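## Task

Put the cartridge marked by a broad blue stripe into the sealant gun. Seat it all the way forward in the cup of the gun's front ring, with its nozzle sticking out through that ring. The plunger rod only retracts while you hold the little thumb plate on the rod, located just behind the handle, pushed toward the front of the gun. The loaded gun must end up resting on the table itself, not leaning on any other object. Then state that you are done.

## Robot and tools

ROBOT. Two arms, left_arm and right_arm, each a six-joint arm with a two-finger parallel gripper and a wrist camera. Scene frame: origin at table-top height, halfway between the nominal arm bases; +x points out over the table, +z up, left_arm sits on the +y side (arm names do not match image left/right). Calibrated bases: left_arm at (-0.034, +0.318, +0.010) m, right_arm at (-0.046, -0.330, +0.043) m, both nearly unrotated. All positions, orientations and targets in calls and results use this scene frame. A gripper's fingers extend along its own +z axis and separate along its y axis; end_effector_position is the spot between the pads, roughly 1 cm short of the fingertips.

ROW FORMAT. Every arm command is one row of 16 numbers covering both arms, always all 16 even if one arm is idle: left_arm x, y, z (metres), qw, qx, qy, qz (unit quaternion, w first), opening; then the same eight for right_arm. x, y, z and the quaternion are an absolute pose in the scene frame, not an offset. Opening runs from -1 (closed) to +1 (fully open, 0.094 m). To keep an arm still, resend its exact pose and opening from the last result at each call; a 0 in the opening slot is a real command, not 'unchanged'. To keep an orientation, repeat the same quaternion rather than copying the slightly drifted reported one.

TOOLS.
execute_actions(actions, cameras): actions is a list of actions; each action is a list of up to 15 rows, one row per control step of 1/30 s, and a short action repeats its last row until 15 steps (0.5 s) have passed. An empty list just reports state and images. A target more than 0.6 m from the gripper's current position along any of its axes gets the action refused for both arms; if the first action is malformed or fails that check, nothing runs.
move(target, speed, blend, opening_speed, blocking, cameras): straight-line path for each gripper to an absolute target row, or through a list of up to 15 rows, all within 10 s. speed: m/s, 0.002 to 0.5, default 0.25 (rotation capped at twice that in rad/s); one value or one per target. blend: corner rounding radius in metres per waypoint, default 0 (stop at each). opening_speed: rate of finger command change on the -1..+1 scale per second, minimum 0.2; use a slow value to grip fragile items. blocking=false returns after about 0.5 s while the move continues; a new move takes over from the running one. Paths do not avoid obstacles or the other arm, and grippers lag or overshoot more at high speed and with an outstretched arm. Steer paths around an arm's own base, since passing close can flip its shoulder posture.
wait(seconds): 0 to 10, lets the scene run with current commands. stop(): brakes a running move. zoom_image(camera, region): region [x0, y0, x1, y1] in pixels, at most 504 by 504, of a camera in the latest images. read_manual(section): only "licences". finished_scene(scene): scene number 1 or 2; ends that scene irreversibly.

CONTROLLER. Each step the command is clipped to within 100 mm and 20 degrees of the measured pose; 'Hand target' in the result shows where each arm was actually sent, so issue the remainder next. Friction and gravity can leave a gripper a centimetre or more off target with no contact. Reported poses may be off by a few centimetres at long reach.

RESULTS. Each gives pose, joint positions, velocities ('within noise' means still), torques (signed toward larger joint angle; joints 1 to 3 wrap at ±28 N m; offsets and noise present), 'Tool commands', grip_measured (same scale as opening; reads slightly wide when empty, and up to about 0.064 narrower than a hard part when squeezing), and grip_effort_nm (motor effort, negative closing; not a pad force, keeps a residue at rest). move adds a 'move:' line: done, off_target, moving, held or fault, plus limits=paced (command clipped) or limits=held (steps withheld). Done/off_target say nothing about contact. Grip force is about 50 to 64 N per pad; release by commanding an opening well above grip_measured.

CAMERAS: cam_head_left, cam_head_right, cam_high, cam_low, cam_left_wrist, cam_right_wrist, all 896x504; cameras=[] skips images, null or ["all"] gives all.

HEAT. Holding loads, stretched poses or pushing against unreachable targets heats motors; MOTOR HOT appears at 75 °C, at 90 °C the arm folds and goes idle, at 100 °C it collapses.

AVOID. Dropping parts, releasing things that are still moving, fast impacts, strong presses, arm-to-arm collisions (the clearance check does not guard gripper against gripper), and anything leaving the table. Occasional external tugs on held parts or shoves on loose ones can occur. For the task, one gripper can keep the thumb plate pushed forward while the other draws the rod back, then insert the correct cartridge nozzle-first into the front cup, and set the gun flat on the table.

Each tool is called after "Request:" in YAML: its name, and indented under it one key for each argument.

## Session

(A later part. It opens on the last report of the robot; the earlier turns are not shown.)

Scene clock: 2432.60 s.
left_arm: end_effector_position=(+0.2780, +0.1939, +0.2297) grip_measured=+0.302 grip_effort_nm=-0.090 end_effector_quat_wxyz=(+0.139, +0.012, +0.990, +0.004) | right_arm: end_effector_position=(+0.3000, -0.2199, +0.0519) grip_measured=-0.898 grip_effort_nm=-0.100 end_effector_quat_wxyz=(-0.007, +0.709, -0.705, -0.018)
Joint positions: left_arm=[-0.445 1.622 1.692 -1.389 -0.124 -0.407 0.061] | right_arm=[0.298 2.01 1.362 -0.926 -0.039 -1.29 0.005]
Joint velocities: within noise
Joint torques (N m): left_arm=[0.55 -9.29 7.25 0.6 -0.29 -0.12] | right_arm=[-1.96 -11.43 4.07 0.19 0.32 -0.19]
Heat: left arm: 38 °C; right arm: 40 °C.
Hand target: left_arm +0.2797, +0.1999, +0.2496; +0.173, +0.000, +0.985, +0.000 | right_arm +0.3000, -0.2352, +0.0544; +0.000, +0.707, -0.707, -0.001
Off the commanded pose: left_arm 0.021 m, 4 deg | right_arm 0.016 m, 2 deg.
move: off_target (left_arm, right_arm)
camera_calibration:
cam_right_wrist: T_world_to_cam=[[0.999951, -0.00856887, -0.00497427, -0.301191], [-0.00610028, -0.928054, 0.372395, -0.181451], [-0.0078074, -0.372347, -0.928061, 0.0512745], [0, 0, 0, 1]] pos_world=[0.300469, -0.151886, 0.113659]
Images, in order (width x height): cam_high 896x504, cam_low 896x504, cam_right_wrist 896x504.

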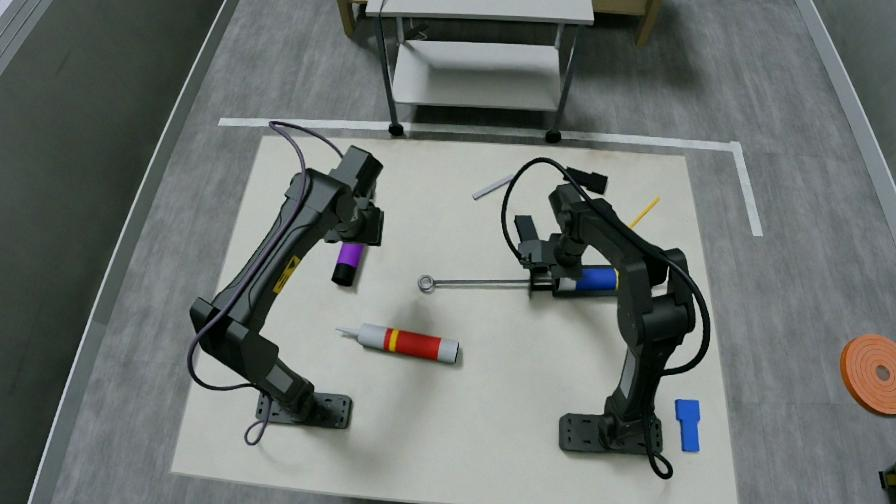

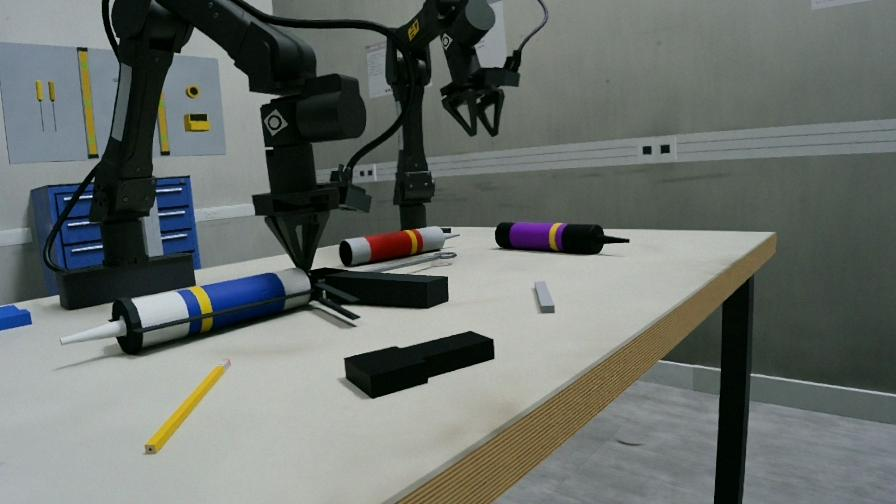

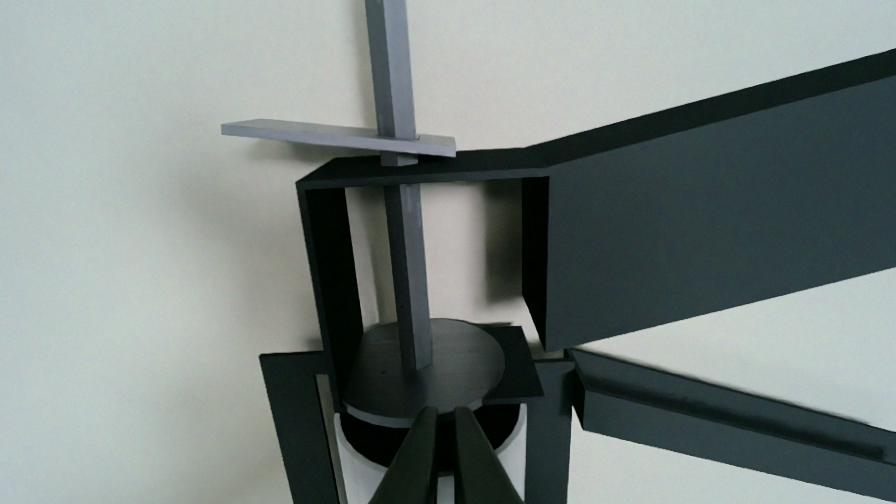

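Request:
move:
  target:
    - [0.28,0.20,0.25,0.1736,0,0.9848,0,0.3,0.300,-0.218,0.057,0.0,-0.7071,0.7071,0.0,-0.9]
    - [0.28,0.20,0.25,0.1736,0,0.9848,0,0.3,0.300,-0.215,0.15,0.0,-0.7071,0.7071,0.0,-0.9]
    - [0.28,0.20,0.25,0.1736,0,0.9848,0,0.3,0.18,-0.40,0.22,0.0,-0.7071,0.7071,0.0,-0.5]
  speed: 0.12

Request:
zoom_image:
  camera: "cam_low"
  region: [60, 200, 400, 370]

Request:
zoom_image:
  camera: "cam_high"
  region: [510, 230, 690, 330]

Scene clock: 2451.03 s.
left_arm: end_effector_position=(+0.2780, +0.1939, +0.2297) grip_measured=+0.302 grip_effort_nm=-0.095 end_effector_quat_wxyz=(+0.139, +0.012, +0.990, +0.004) | right_arm: end_effector_position=(+0.1882, -0.4038, +0.2156) grip_measured=-0.502 grip_effort_nm=0.149 end_effector_quat_wxyz=(+0.002, +0.703, -0.711, +0.001)
Joint positions: left_arm=[-0.445 1.622 1.692 -1.389 -0.124 -0.407 0.061] | right_arm=[-0.295 1.481 1.399 -1.488 0.004 -1.867 0.023]
Joint velocities: within noise
Joint torques (N m): left_arm=[0.58 -9.32 7.32 0.61 -0.28 -0.09] | right_arm=[-0.46 -6.67 6.02 -0.05 -0.06 -0.17]
Heat: left arm: 38 °C; right arm: 41 °C.
Hand target: left_arm +0.2797, +0.1999, +0.2496; +0.173, +0.000, +0.985, +0.000 | right_arm +0.1820, -0.4021, +0.2204; -0.001, +0.706, -0.708, +0.000
Off the commanded pose: left_arm 0.021 m, 4 deg | right_arm 0.010 m, 1 deg.
move: off_target (left_arm)
camera_calibration:
cam_left_wrist: T_world_to_cam=[[-0.0117407, -0.999804, -0.0159496, 0.199562], [-0.978479, 0.0082011, 0.206185, 0.258034], [-0.206013, 0.0180271, -0.978383, 0.367053], [0, 0, 0, 1]] pos_world=[0.330442, 0.19079, 0.309098]
cam_right_wrist: T_world_to_cam=[[0.999637, -0.0252182, 0.00948827, -0.199963], [-0.0268926, -0.91207, 0.409152, -0.411305], [-0.0016641, -0.409259, -0.912417, 0.114408], [0, 0, 0, 1]] pos_world=[0.18902, -0.333359, 0.274571]

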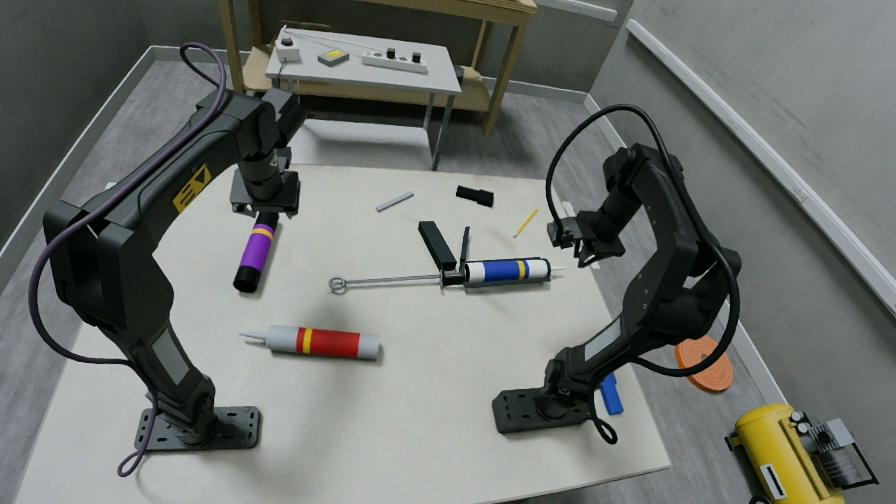

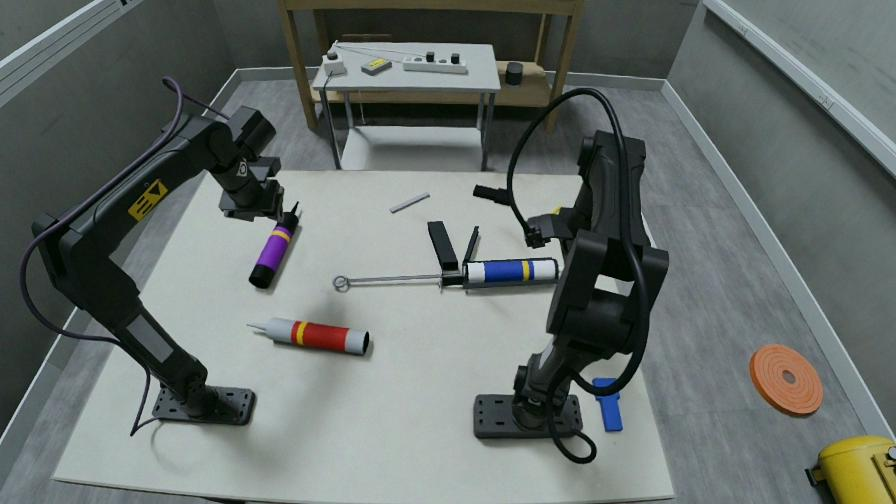

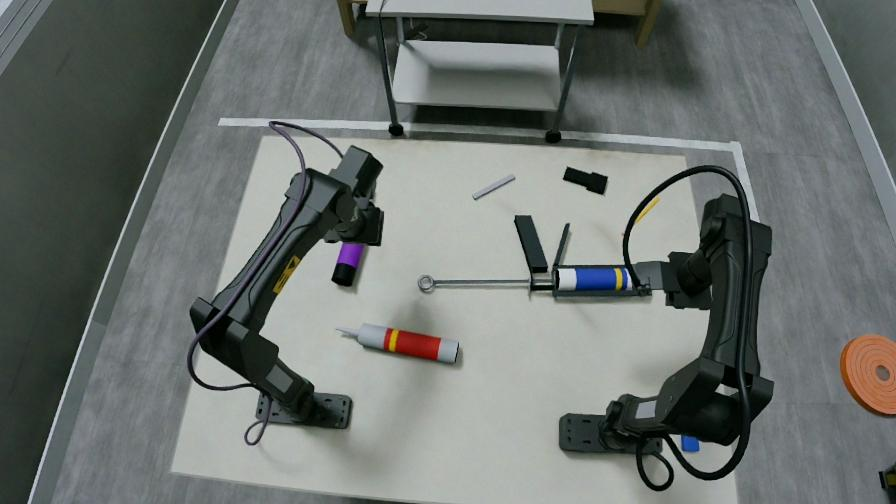

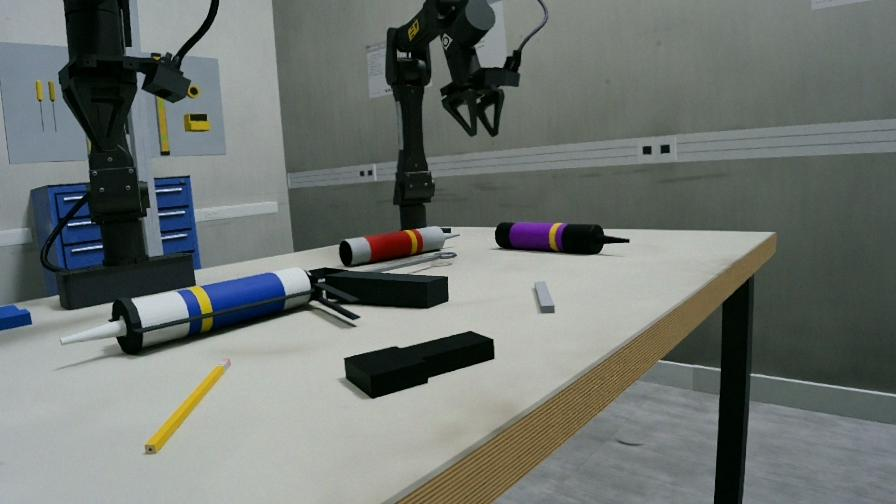

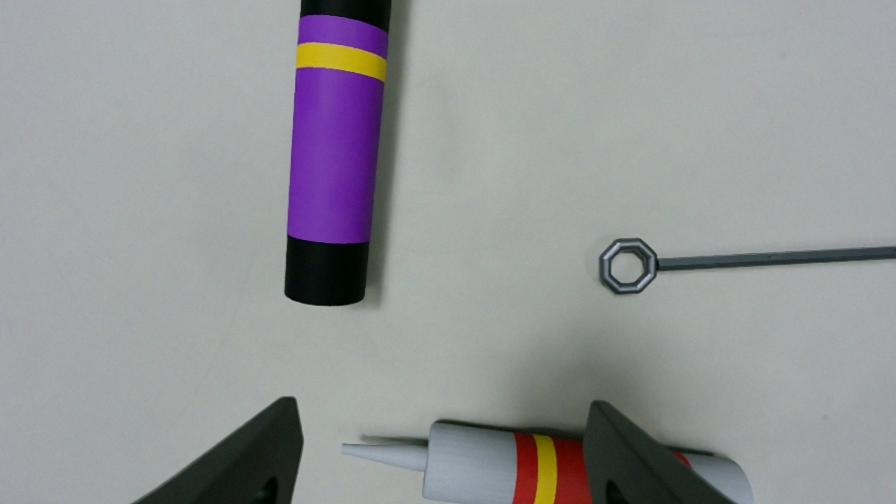

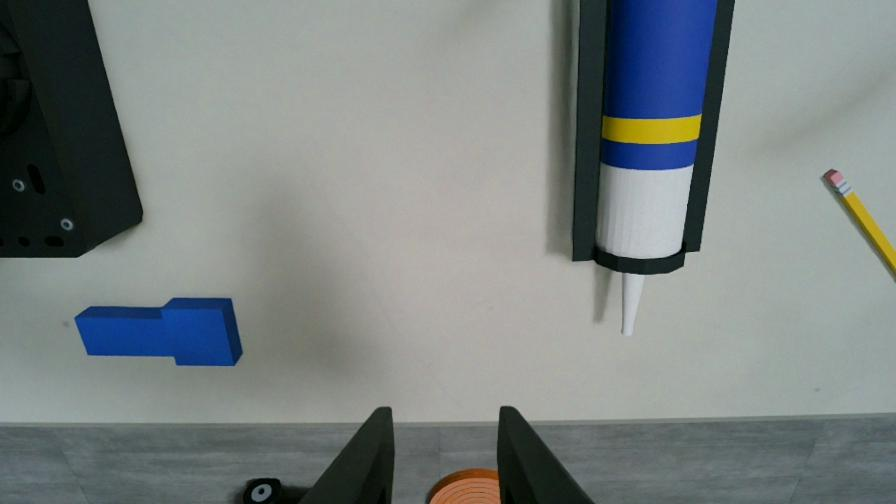

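Scaled by 1.482 from the camera's 896x504 image, which has a finer 1280x720 frame.

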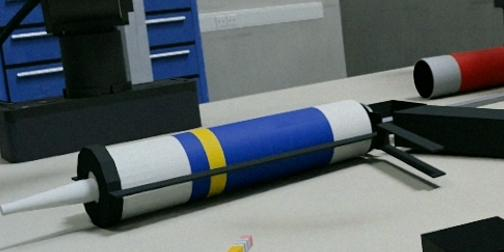

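Scaled by 2.800 from the camera's 896x504 image, which has a finer 1280x720 frame.

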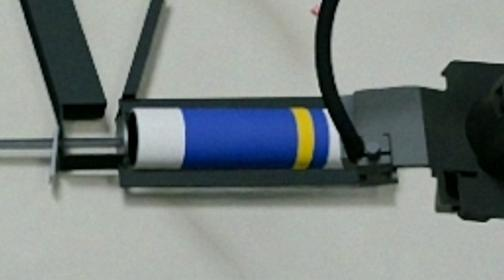

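The cartridge with the wide blue band is loaded in the gun, seated in the front ring's cup with its nozzle out through the ring. The gun lies on the table clear of everything else. Done with scene 1.

Request:
finished_scene:
  scene: 1

The scene is finished: the task was done.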